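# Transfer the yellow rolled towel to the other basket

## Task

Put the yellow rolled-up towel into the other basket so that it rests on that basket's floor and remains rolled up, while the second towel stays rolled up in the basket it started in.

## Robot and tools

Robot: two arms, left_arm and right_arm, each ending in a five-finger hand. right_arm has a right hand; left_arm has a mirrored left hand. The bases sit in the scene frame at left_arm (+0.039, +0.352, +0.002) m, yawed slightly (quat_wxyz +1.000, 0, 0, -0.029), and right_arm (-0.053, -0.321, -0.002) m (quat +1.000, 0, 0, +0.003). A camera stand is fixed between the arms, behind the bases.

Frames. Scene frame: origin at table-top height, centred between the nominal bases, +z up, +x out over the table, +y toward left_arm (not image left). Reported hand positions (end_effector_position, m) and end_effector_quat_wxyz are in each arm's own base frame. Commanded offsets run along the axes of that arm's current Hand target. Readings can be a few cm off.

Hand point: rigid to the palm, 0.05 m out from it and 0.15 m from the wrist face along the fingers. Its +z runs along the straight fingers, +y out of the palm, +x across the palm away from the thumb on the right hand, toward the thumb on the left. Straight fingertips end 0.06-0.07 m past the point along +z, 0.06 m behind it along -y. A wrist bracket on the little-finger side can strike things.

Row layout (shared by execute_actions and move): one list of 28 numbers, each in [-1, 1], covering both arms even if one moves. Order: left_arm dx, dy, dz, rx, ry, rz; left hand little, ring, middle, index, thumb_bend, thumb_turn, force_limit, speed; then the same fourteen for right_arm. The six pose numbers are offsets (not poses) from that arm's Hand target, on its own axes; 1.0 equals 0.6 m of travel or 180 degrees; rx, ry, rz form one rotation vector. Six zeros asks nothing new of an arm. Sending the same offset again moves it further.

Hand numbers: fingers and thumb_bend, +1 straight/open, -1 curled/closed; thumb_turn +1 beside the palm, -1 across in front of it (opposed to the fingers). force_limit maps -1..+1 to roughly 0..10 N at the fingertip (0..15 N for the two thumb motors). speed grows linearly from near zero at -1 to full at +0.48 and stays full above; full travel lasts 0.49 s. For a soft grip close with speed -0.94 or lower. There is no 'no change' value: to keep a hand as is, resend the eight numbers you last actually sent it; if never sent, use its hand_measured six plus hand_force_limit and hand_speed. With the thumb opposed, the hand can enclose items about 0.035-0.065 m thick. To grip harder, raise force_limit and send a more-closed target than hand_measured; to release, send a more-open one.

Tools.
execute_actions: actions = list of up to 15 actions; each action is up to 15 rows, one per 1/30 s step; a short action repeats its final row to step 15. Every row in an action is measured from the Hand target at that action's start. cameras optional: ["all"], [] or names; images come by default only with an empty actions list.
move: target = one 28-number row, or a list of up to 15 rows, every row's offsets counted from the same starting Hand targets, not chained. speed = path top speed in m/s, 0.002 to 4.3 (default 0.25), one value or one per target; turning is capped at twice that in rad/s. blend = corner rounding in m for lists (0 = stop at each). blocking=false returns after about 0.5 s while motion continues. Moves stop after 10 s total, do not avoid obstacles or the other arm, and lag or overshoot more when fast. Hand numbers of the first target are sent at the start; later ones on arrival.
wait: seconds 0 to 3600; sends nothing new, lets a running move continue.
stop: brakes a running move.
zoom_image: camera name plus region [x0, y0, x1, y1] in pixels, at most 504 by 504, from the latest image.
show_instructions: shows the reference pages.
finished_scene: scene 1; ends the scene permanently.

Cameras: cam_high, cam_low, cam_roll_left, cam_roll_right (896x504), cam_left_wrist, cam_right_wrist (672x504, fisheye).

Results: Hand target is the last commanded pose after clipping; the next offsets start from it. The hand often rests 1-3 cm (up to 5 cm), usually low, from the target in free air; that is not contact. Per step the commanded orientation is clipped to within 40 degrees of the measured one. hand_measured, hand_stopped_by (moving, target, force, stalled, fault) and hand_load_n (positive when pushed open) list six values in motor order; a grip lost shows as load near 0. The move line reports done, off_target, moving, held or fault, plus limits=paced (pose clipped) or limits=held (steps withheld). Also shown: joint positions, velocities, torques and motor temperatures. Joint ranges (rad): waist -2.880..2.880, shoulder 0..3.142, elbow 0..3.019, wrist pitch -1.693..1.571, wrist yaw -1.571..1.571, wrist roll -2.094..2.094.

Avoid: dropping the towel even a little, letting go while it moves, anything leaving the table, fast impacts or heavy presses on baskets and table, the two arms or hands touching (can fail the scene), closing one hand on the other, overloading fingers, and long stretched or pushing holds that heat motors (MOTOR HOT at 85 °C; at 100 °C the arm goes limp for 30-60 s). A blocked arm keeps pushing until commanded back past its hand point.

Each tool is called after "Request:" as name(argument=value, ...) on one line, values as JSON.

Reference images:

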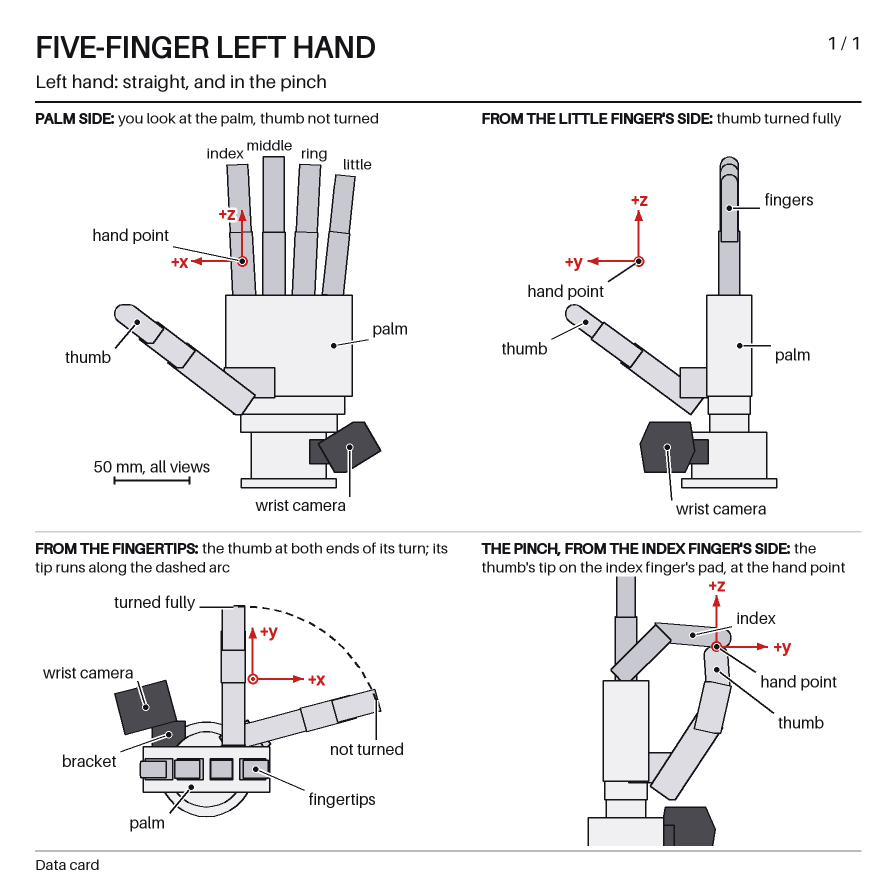

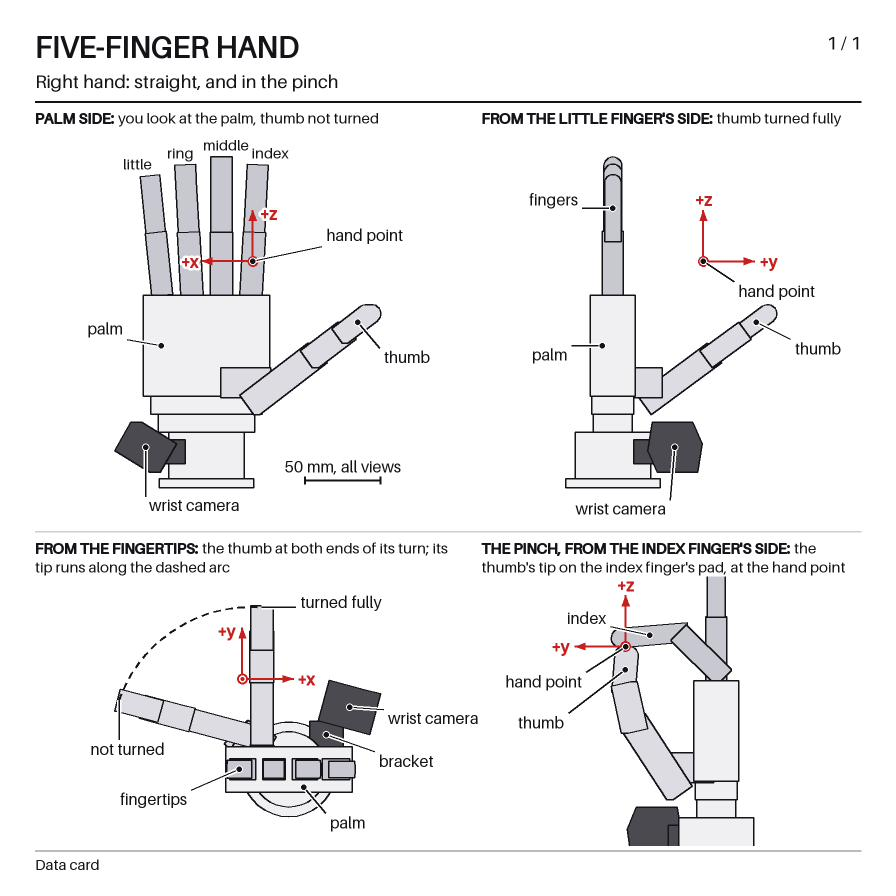

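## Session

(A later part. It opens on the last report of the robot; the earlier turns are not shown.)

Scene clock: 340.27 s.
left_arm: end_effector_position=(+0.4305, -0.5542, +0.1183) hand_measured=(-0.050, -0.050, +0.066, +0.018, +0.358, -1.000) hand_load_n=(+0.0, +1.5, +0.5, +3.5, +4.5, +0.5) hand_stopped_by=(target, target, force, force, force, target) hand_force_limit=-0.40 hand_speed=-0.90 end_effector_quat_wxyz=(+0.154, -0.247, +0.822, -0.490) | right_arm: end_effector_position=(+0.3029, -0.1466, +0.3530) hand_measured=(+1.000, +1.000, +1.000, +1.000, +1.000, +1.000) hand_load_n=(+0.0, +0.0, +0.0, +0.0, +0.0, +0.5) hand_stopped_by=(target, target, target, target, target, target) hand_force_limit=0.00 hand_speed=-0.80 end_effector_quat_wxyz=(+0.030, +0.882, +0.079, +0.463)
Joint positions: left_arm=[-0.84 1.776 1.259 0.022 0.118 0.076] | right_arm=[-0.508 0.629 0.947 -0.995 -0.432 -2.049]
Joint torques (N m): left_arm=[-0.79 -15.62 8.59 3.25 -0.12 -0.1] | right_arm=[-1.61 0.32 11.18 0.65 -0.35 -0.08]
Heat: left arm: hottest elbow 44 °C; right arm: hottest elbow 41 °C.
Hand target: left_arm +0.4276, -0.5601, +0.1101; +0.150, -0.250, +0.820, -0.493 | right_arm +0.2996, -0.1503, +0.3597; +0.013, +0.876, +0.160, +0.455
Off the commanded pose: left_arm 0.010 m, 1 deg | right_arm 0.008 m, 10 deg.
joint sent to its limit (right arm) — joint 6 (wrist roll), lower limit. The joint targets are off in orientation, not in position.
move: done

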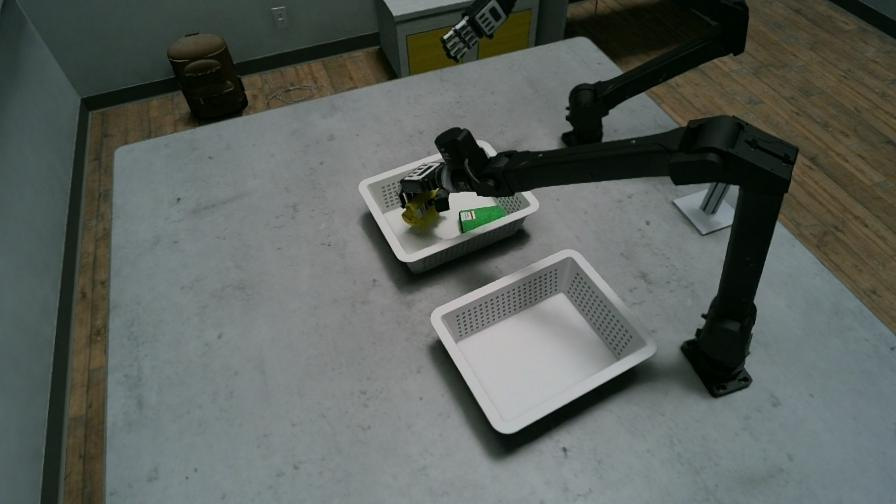

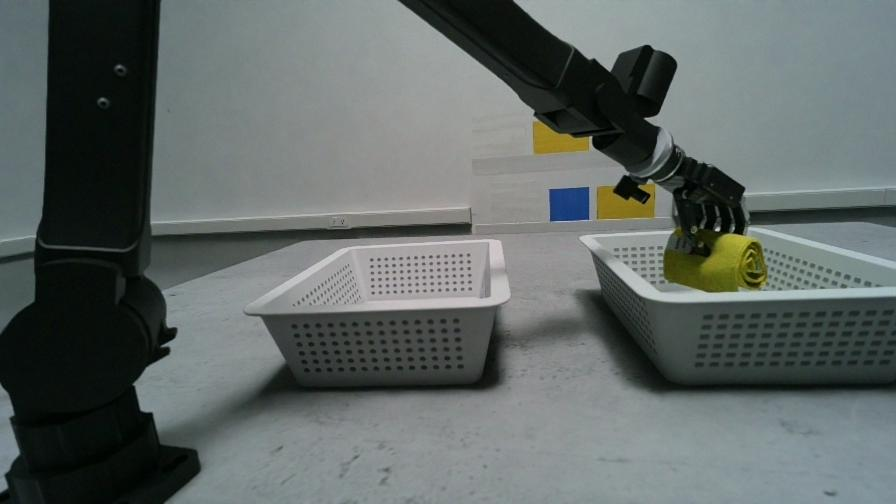

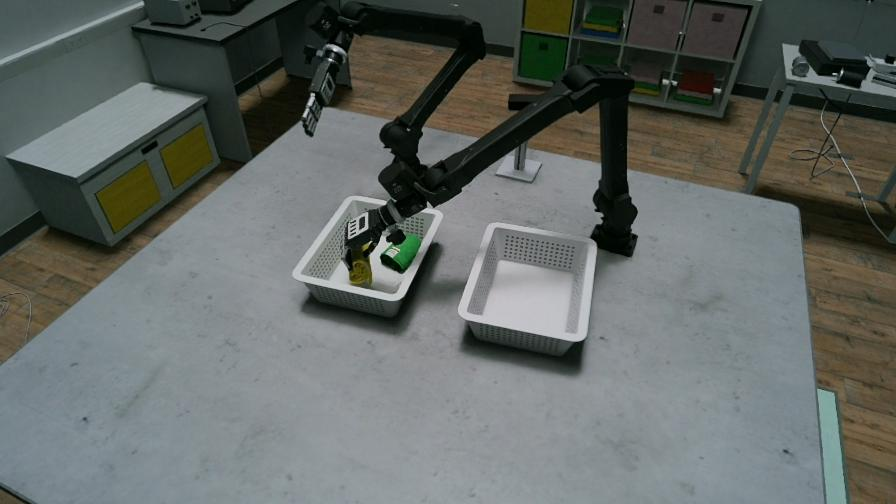

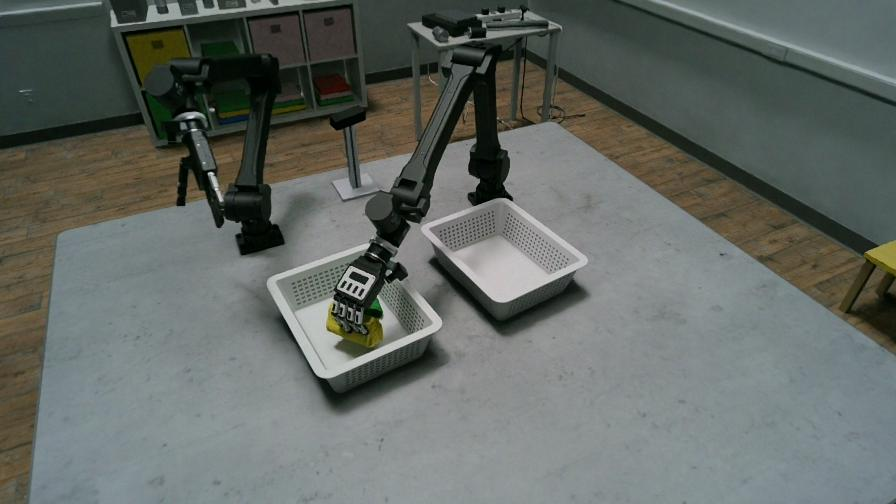

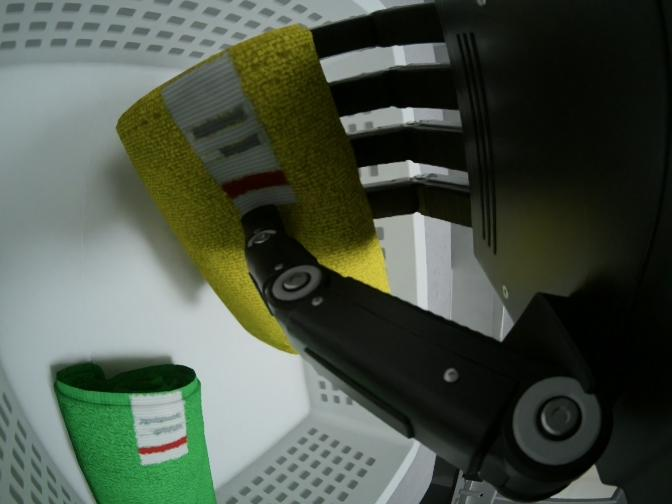

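Request:
move(target=[0,0.0442,0.0235,0,0,0,-0.05,-0.05,-0.02,-0.02,0.25,-1,-0.4,-0.9,0,0,0,0,0,0,1,1,1,1,1,1,0,-0.8], speed=0.06, cameras=["cam_high","cam_low","cam_roll_left","cam_roll_right","cam_left_wrist"])

Request:
zoom_image(camera="cam_roll_left", region=[280, 170, 460, 330])

Request:
zoom_image(camera="cam_roll_right", region=[250, 220, 460, 400])

Scene clock: 346.37 s.
left_arm: end_effector_position=(+0.4310, -0.5546, +0.0888) hand_measured=(-0.050, -0.050, +0.066, +0.018, +0.358, -1.000) hand_load_n=(+0.0, +2.0, +1.0, +3.5, +4.5, +0.0) hand_stopped_by=(target, target, force, force, force, target) hand_force_limit=-0.40 hand_speed=-0.90 end_effector_quat_wxyz=(+0.155, -0.247, +0.821, -0.491) | right_arm: end_effector_position=(+0.3029, -0.1466, +0.3530) hand_measured=(+1.000, +1.000, +1.000, +1.000, +1.000, +1.000) hand_load_n=(-0.5, +0.0, +0.0, +0.0, +0.0, +0.0) hand_stopped_by=(target, target, target, target, target, target) hand_force_limit=0.00 hand_speed=-0.80 end_effector_quat_wxyz=(+0.030, +0.882, +0.079, +0.463)
Joint positions: left_arm=[-0.84 1.818 1.229 0.095 0.117 0.076] | right_arm=[-0.508 0.629 0.947 -0.995 -0.432 -2.049]
Joint torques (N m): left_arm=[-0.91 -16.09 8.28 3.22 -0.12 -0.1] | right_arm=[-1.55 0.32 11.23 0.65 -0.34 -0.08]
Heat: left arm: hottest elbow 44 °C; right arm: hottest elbow 41 °C.
Hand target: left_arm +0.4276, -0.5600, +0.0800; +0.150, -0.250, +0.820, -0.493 | right_arm +0.2996, -0.1503, +0.3597; +0.013, +0.876, +0.160, +0.455
Off the commanded pose: left_arm 0.011 m, 1 deg | right_arm 0.008 m, 10 deg.
joint sent to its limit (right arm) — joint 6 (wrist roll), lower limit. The joint targets are off in orientation, not in position.
move: off_target (left_arm)

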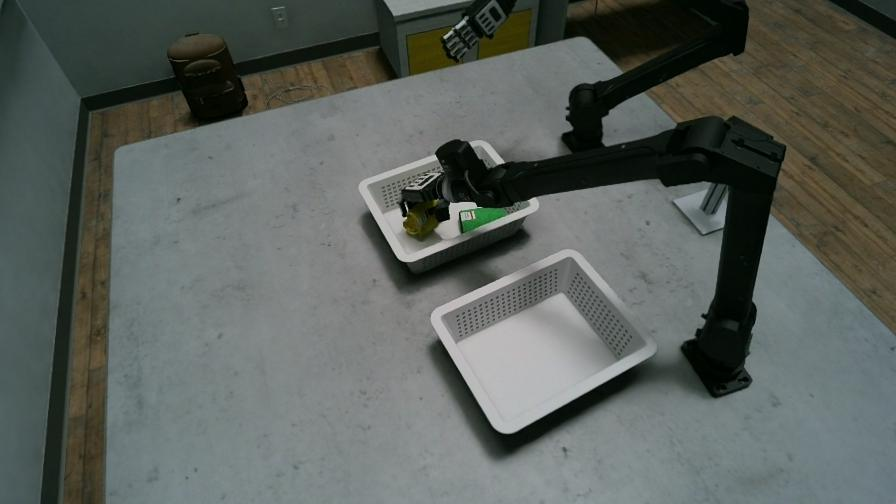

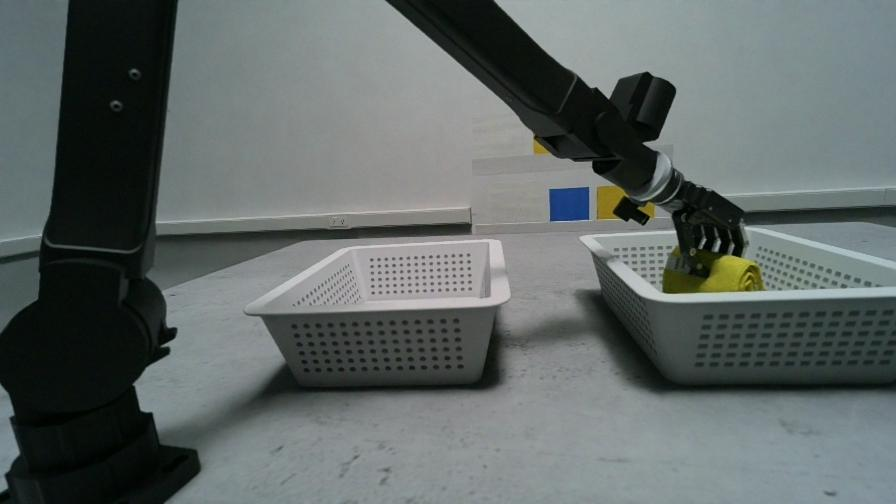

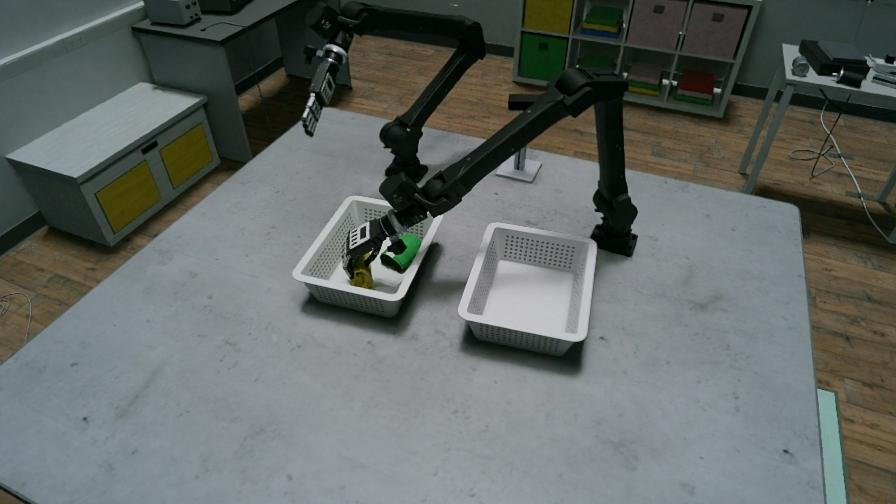

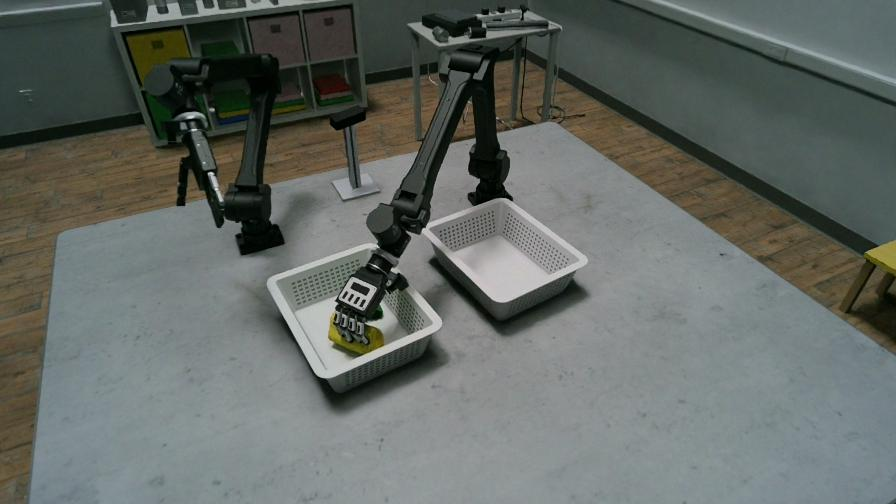

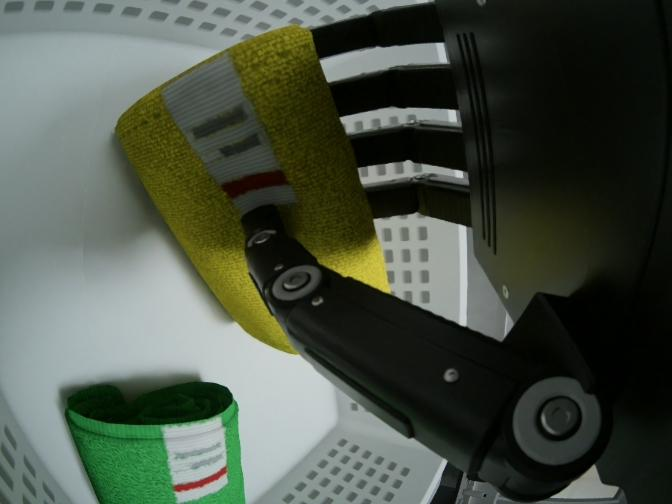

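Scaled by 2.800 from the camera's image (finer frame: 1280x720).

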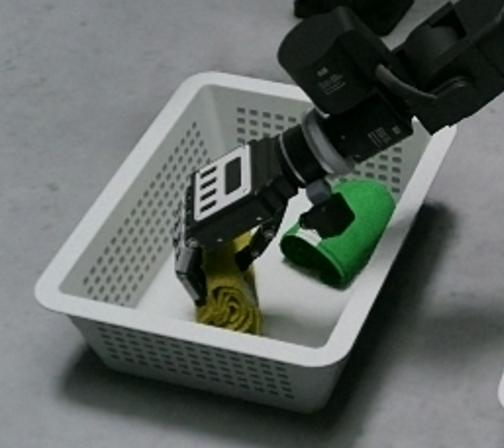

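Scaled by 2.400 from the camera's image (finer frame: 1280x720).

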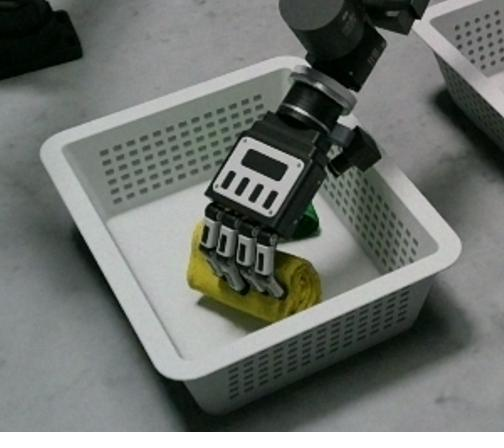

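Request:
move(target=[0,0.0294,0.0157,0,0,0,-0.05,-0.05,-0.02,-0.02,0.25,-1,-0.4,-0.9,0,0,0,0,0,0,1,1,1,1,1,1,0,-0.8], speed=0.06, cameras=["cam_high","cam_low","cam_roll_left","cam_roll_right","cam_left_wrist"])

Request:
zoom_image(camera="cam_roll_left", region=[280, 170, 460, 330])

Request:
zoom_image(camera="cam_roll_right", region=[250, 220, 460, 400])

Scene clock: 352.73 s.
left_arm: end_effector_position=(+0.4315, -0.5553, +0.0701) hand_measured=(-0.050, -0.050, +0.066, +0.018, +0.358, -1.000) hand_load_n=(+0.0, +2.0, +1.0, +3.5, +4.5, +0.5) hand_stopped_by=(target, target, force, force, force, target) hand_force_limit=-0.40 hand_speed=-0.90 end_effector_quat_wxyz=(+0.155, -0.247, +0.821, -0.491) | right_arm: end_effector_position=(+0.3029, -0.1466, +0.3530) hand_measured=(+1.000, +1.000, +1.000, +1.000, +1.000, +1.000) hand_load_n=(+0.0, +0.0, +0.0, +0.0, -0.5, +0.0) hand_stopped_by=(target, target, target, target, target, target) hand_force_limit=0.00 hand_speed=-0.80 end_effector_quat_wxyz=(+0.030, +0.882, +0.079, +0.463)
Joint positions: left_arm=[-0.84 1.848 1.213 0.143 0.117 0.076] | right_arm=[-0.508 0.629 0.947 -0.995 -0.432 -2.049]
Joint torques (N m): left_arm=[-0.97 -15.91 7.97 3.18 -0.12 -0.1] | right_arm=[-1.85 0.21 11.21 0.66 -0.36 -0.1]
Heat: left arm: hottest elbow 43 °C; right arm: hottest elbow 41 °C.
Hand target: left_arm +0.4276, -0.5601, +0.0600; +0.150, -0.250, +0.820, -0.493 | right_arm +0.2996, -0.1503, +0.3597; +0.013, +0.876, +0.160, +0.455
Off the commanded pose: left_arm 0.012 m, 1 deg | right_arm 0.008 m, 10 deg.
joint sent to its limit (right arm) — joint 6 (wrist roll), lower limit. The joint targets are off in orientation, not in position.
move: off_target (left_arm)

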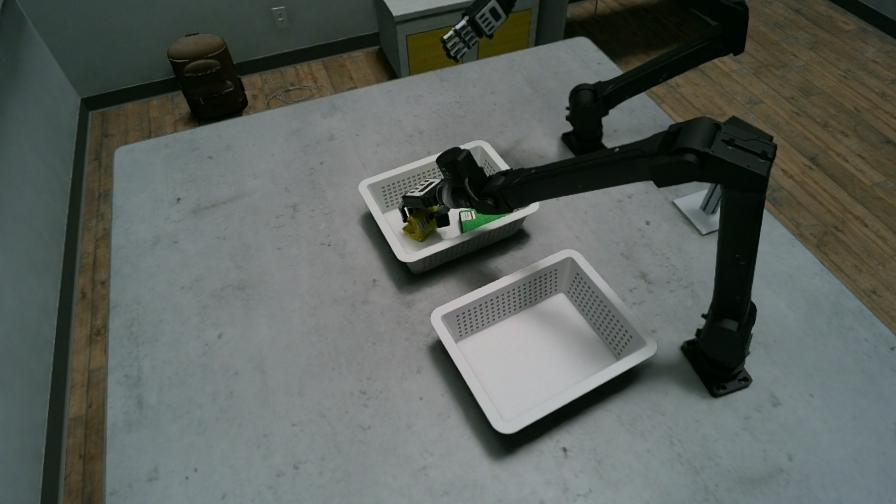

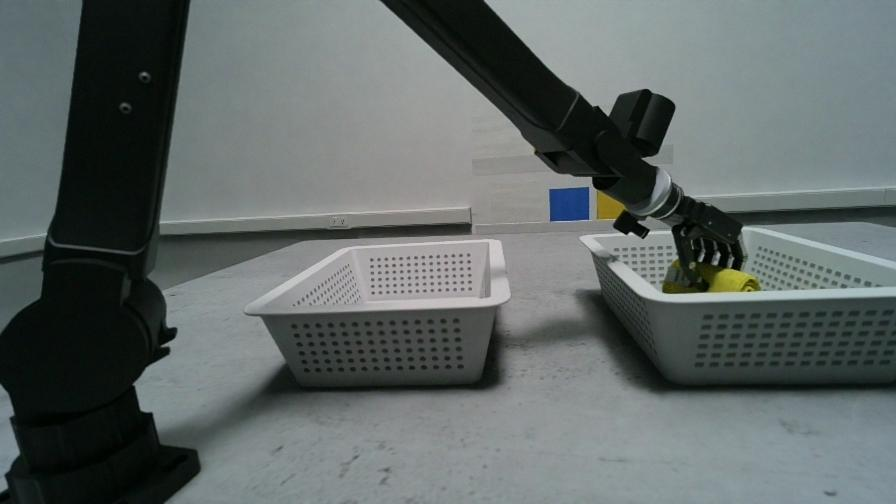

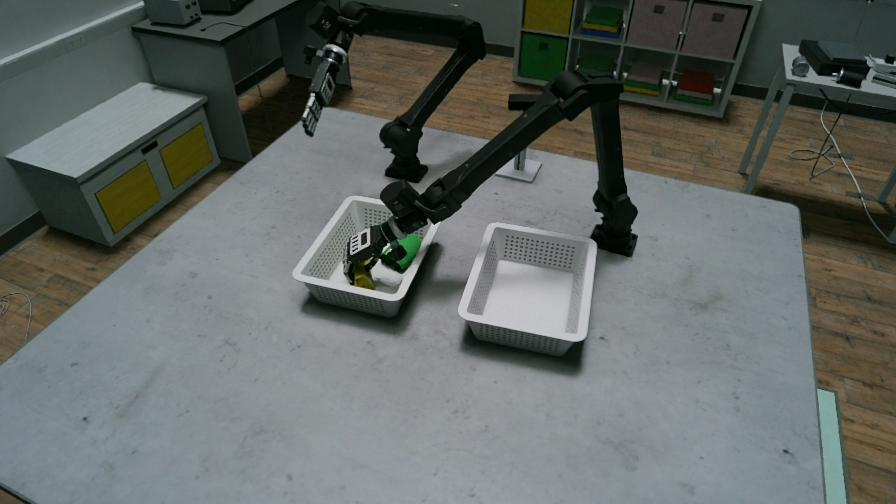

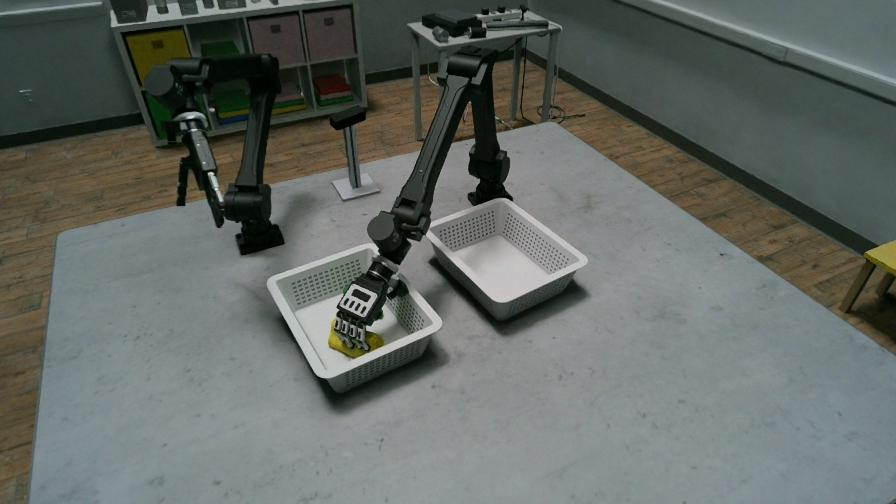

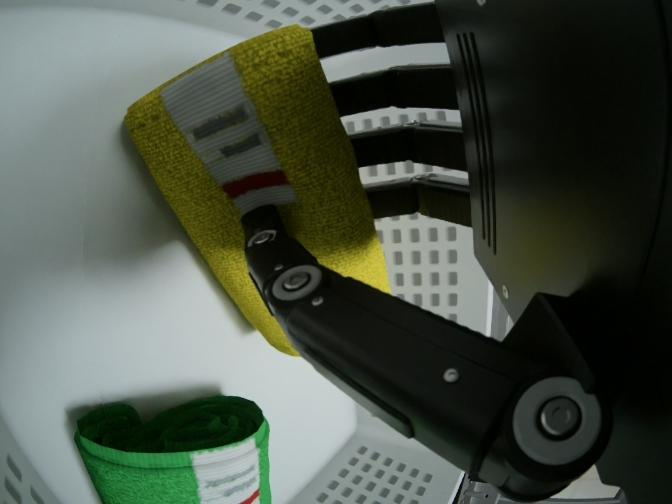

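Scaled by 2.800 from the camera's image (finer frame: 1280x720).

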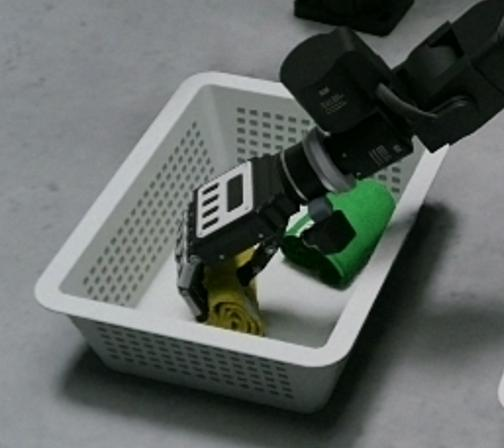

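Scaled by 2.400 from the camera's image (finer frame: 1280x720).

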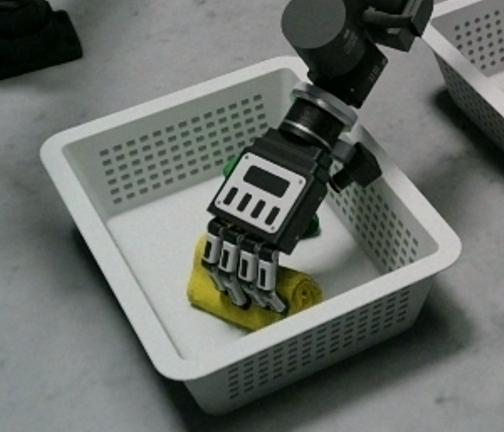

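Request:
move(target=[0,0,0,0,0,0,0.2,0.22,0.25,0.25,0.9,-1,-0.4,-0.8,0,0,0,0,0,0,1,1,1,1,1,1,0,-0.8], cameras=["cam_high","cam_low","cam_roll_left","cam_roll_right","cam_left_wrist"])

Request:
zoom_image(camera="cam_roll_left", region=[280, 170, 460, 330])

Request:
zoom_image(camera="cam_roll_right", region=[250, 220, 460, 400])

Scene clock: 363.60 s.
left_arm: end_effector_position=(+0.4315, -0.5553, +0.0701) hand_measured=(+0.200, +0.220, +0.250, +0.250, +0.900, -1.000) hand_load_n=(+0.0, +0.0, +0.0, +0.0, +0.0, +0.0) hand_stopped_by=(target, target, target, target, target, target) hand_force_limit=-0.40 hand_speed=-0.80 end_effector_quat_wxyz=(+0.155, -0.247, +0.821, -0.491) | right_arm: end_effector_position=(+0.3029, -0.1466, +0.3530) hand_measured=(+1.000, +1.000, +1.000, +1.000, +1.000, +1.000) hand_load_n=(+0.0, +0.5, +0.0, +0.0, +0.0, +0.0) hand_stopped_by=(target, target, target, target, target, target) hand_force_limit=0.00 hand_speed=-0.80 end_effector_quat_wxyz=(+0.030, +0.882, +0.079, +0.463)
Joint positions: left_arm=[-0.84 1.848 1.213 0.143 0.117 0.076] | right_arm=[-0.508 0.629 0.947 -0.995 -0.432 -2.049]
Joint torques (N m): left_arm=[-0.85 -16.03 7.97 3.15 -0.12 -0.1] | right_arm=[-1.9 0.21 11.23 0.66 -0.35 -0.08]
Heat: left arm: hottest elbow 42 °C; right arm: hottest elbow 41 °C.
Hand target: left_arm +0.4276, -0.5601, +0.0600; +0.150, -0.250, +0.820, -0.493 | right_arm +0.2996, -0.1503, +0.3597; +0.013, +0.876, +0.160, +0.455
Off the commanded pose: left_arm 0.012 m, 1 deg | right_arm 0.008 m, 10 deg.
joint sent to its limit (right arm) — joint 6 (wrist roll), lower limit. The joint targets are off in orientation, not in position.
move: done

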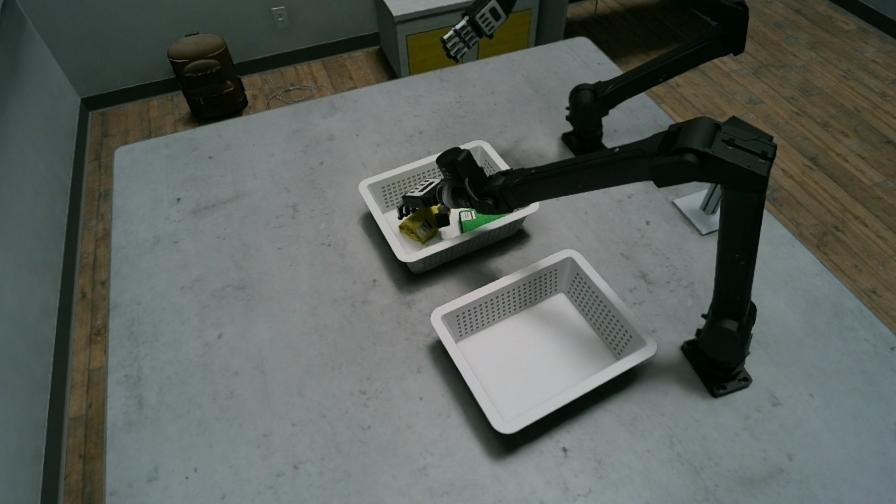

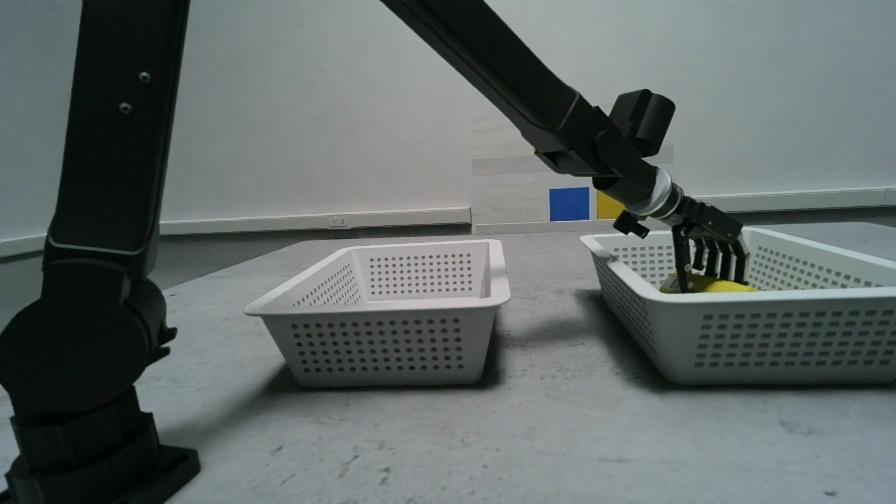

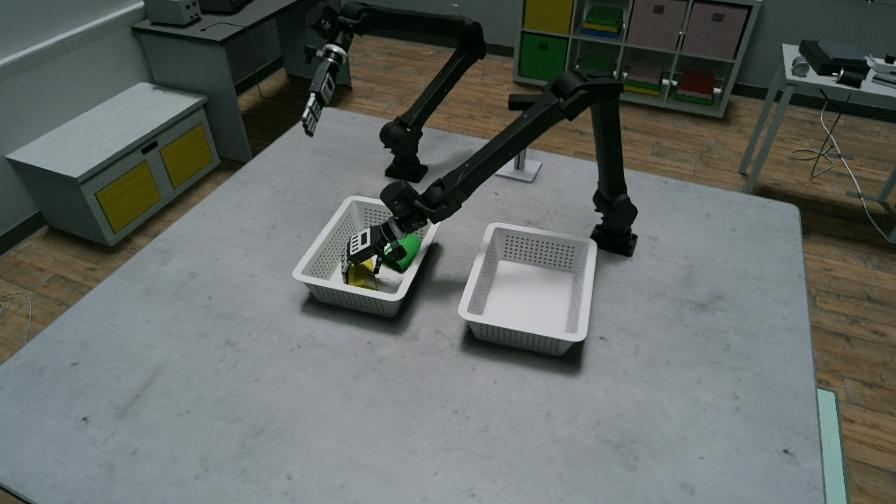

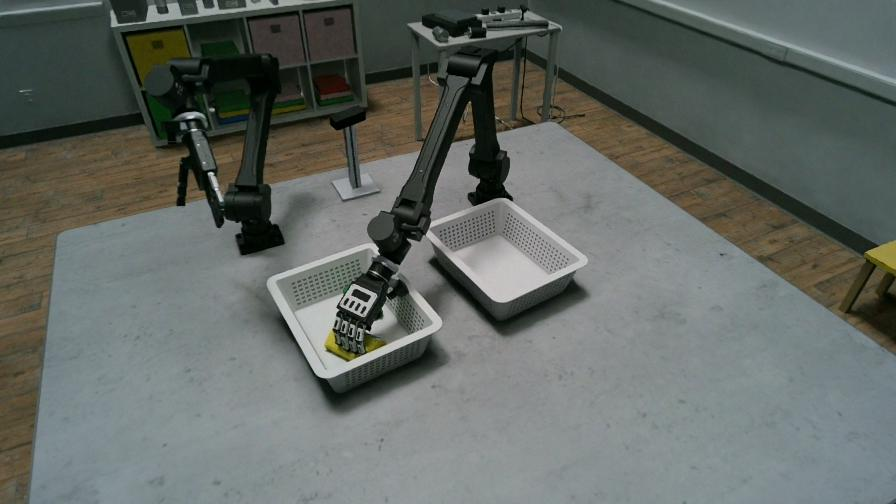

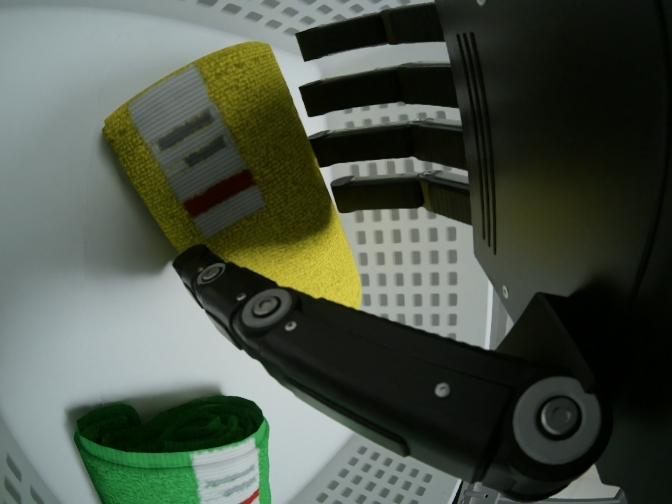

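Scaled by 2.800 from the camera's image (finer frame: 1280x720).

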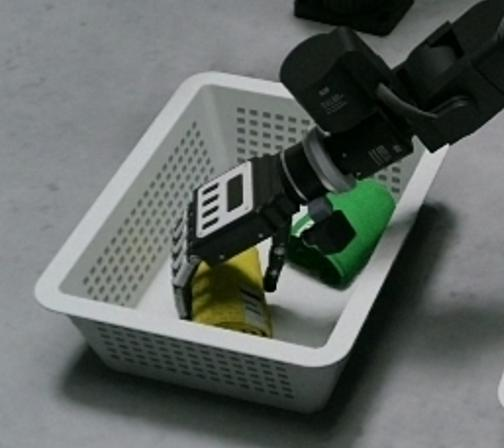

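Scaled by 2.400 from the camera's image (finer frame: 1280x720).

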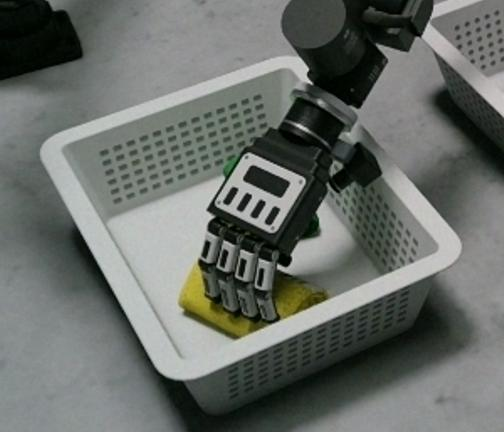

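Request:
move(target=[[0,0,0,0,0,0,0.4,0.45,0.45,0.45,1,-1,-0.4,-0.6,0,0,0,0,0,0,1,1,1,1,1,1,0,-0.8],[0,-0.06,-0.032,0,0,0,0.4,0.45,0.45,0.45,1,-1,-0.4,-0.6,0,0,0,0,0,0,1,1,1,1,1,1,0,-0.8]], speed=0.06, cameras=["cam_high","cam_roll_left","cam_roll_right","cam_left_wrist"])

Request:
zoom_image(camera="cam_roll_left", region=[280, 170, 460, 330])

Scene clock: 372.43 s.
left_arm: end_effector_position=(+0.4253, -0.5483, +0.0804) hand_measured=(+0.400, +0.450, +0.450, +0.450, +1.000, -1.000) hand_load_n=(+0.0, +0.0, +0.0, +0.0, +0.0, +0.0) hand_stopped_by=(target, target, target, target, target, target) hand_force_limit=-0.40 hand_speed=-0.60 end_effector_quat_wxyz=(+0.150, -0.250, +0.827, -0.481) | right_arm: end_effector_position=(+0.3029, -0.1466, +0.3530) hand_measured=(+1.000, +1.000, +1.000, +1.000, +1.000, +1.000) hand_load_n=(+0.0, +0.0, +0.0, +0.0, +0.0, +0.0) hand_stopped_by=(target, target, target, target, target, target) hand_force_limit=0.00 hand_speed=-0.80 end_effector_quat_wxyz=(+0.030, +0.882, +0.079, +0.463)
Joint positions: left_arm=[-0.84 1.814 1.213 0.082 0.117 0.076] | right_arm=[-0.508 0.629 0.947 -0.995 -0.432 -2.049]
Joint torques (N m): left_arm=[-0.79 -18.26 10.82 1.55 -0.11 -0.11] | right_arm=[-1.79 0.26 11.26 0.62 -0.34 -0.09]
Heat: left arm: hottest elbow 42 °C; right arm: hottest elbow 41 °C.
Hand target: left_arm +0.4276, -0.5601, +0.1009; +0.150, -0.250, +0.820, -0.493 | right_arm +0.2996, -0.1503, +0.3597; +0.013, +0.876, +0.160, +0.455
Off the commanded pose: left_arm 0.024 m, 2 deg | right_arm 0.008 m, 10 deg.
joint sent to its limit (right arm) — joint 6 (wrist roll), lower limit. The joint targets are off in orientation, not in position.
move: off_target (left_arm)

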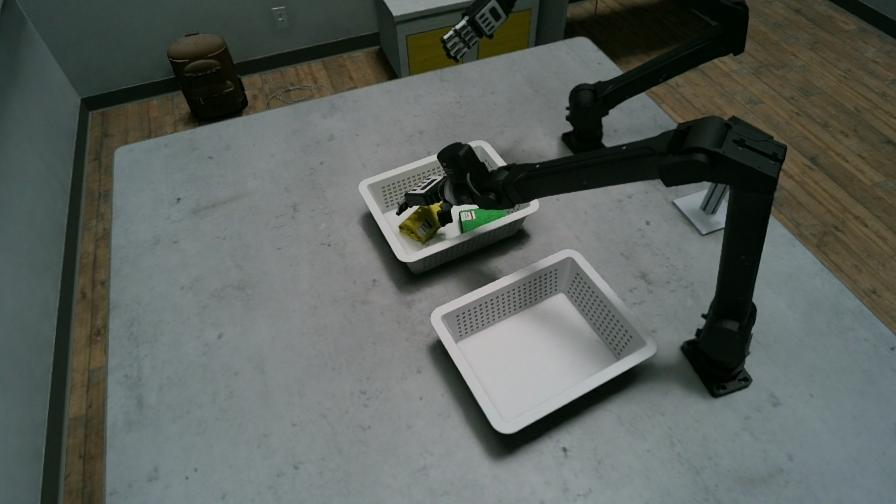

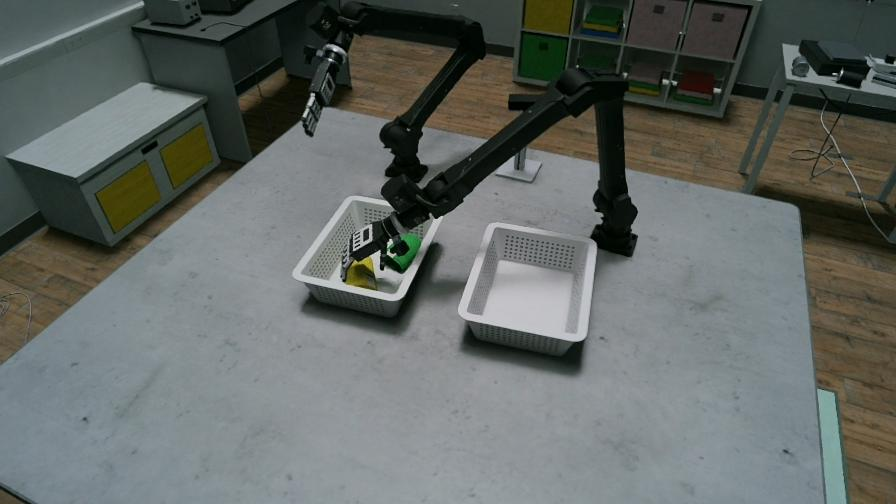

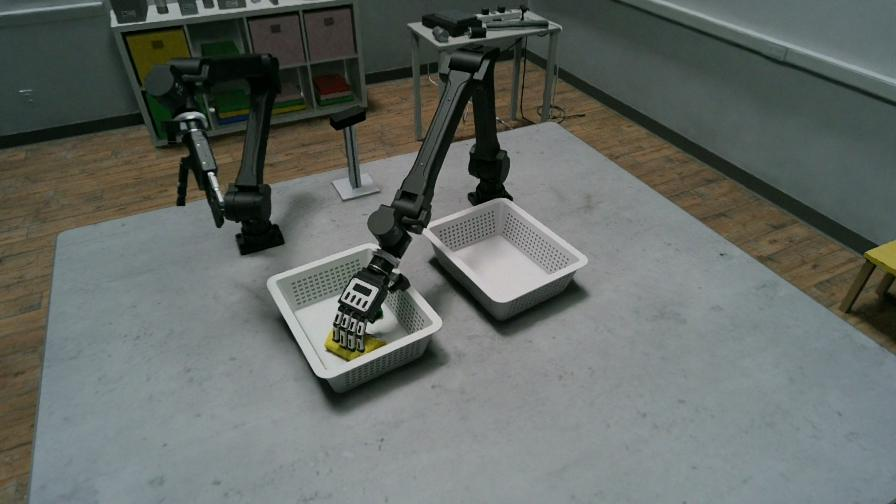

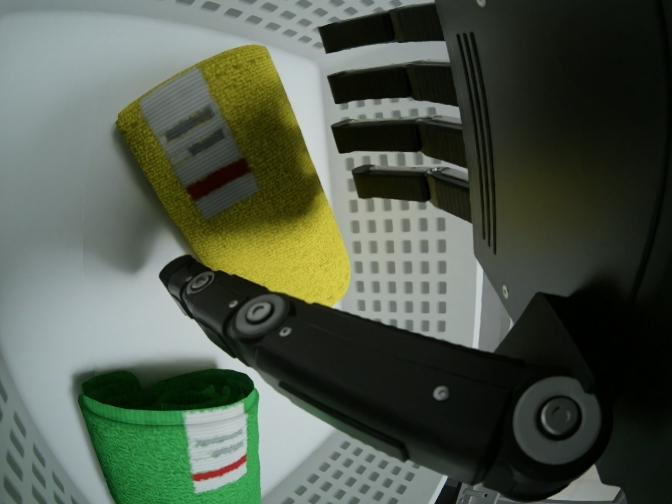

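Scaled by 2.800 from the camera's image (finer frame: 1280x720).

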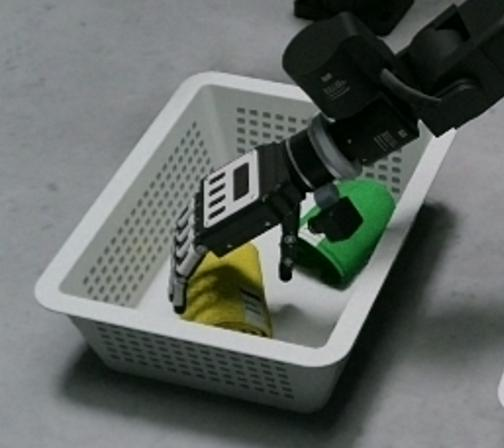

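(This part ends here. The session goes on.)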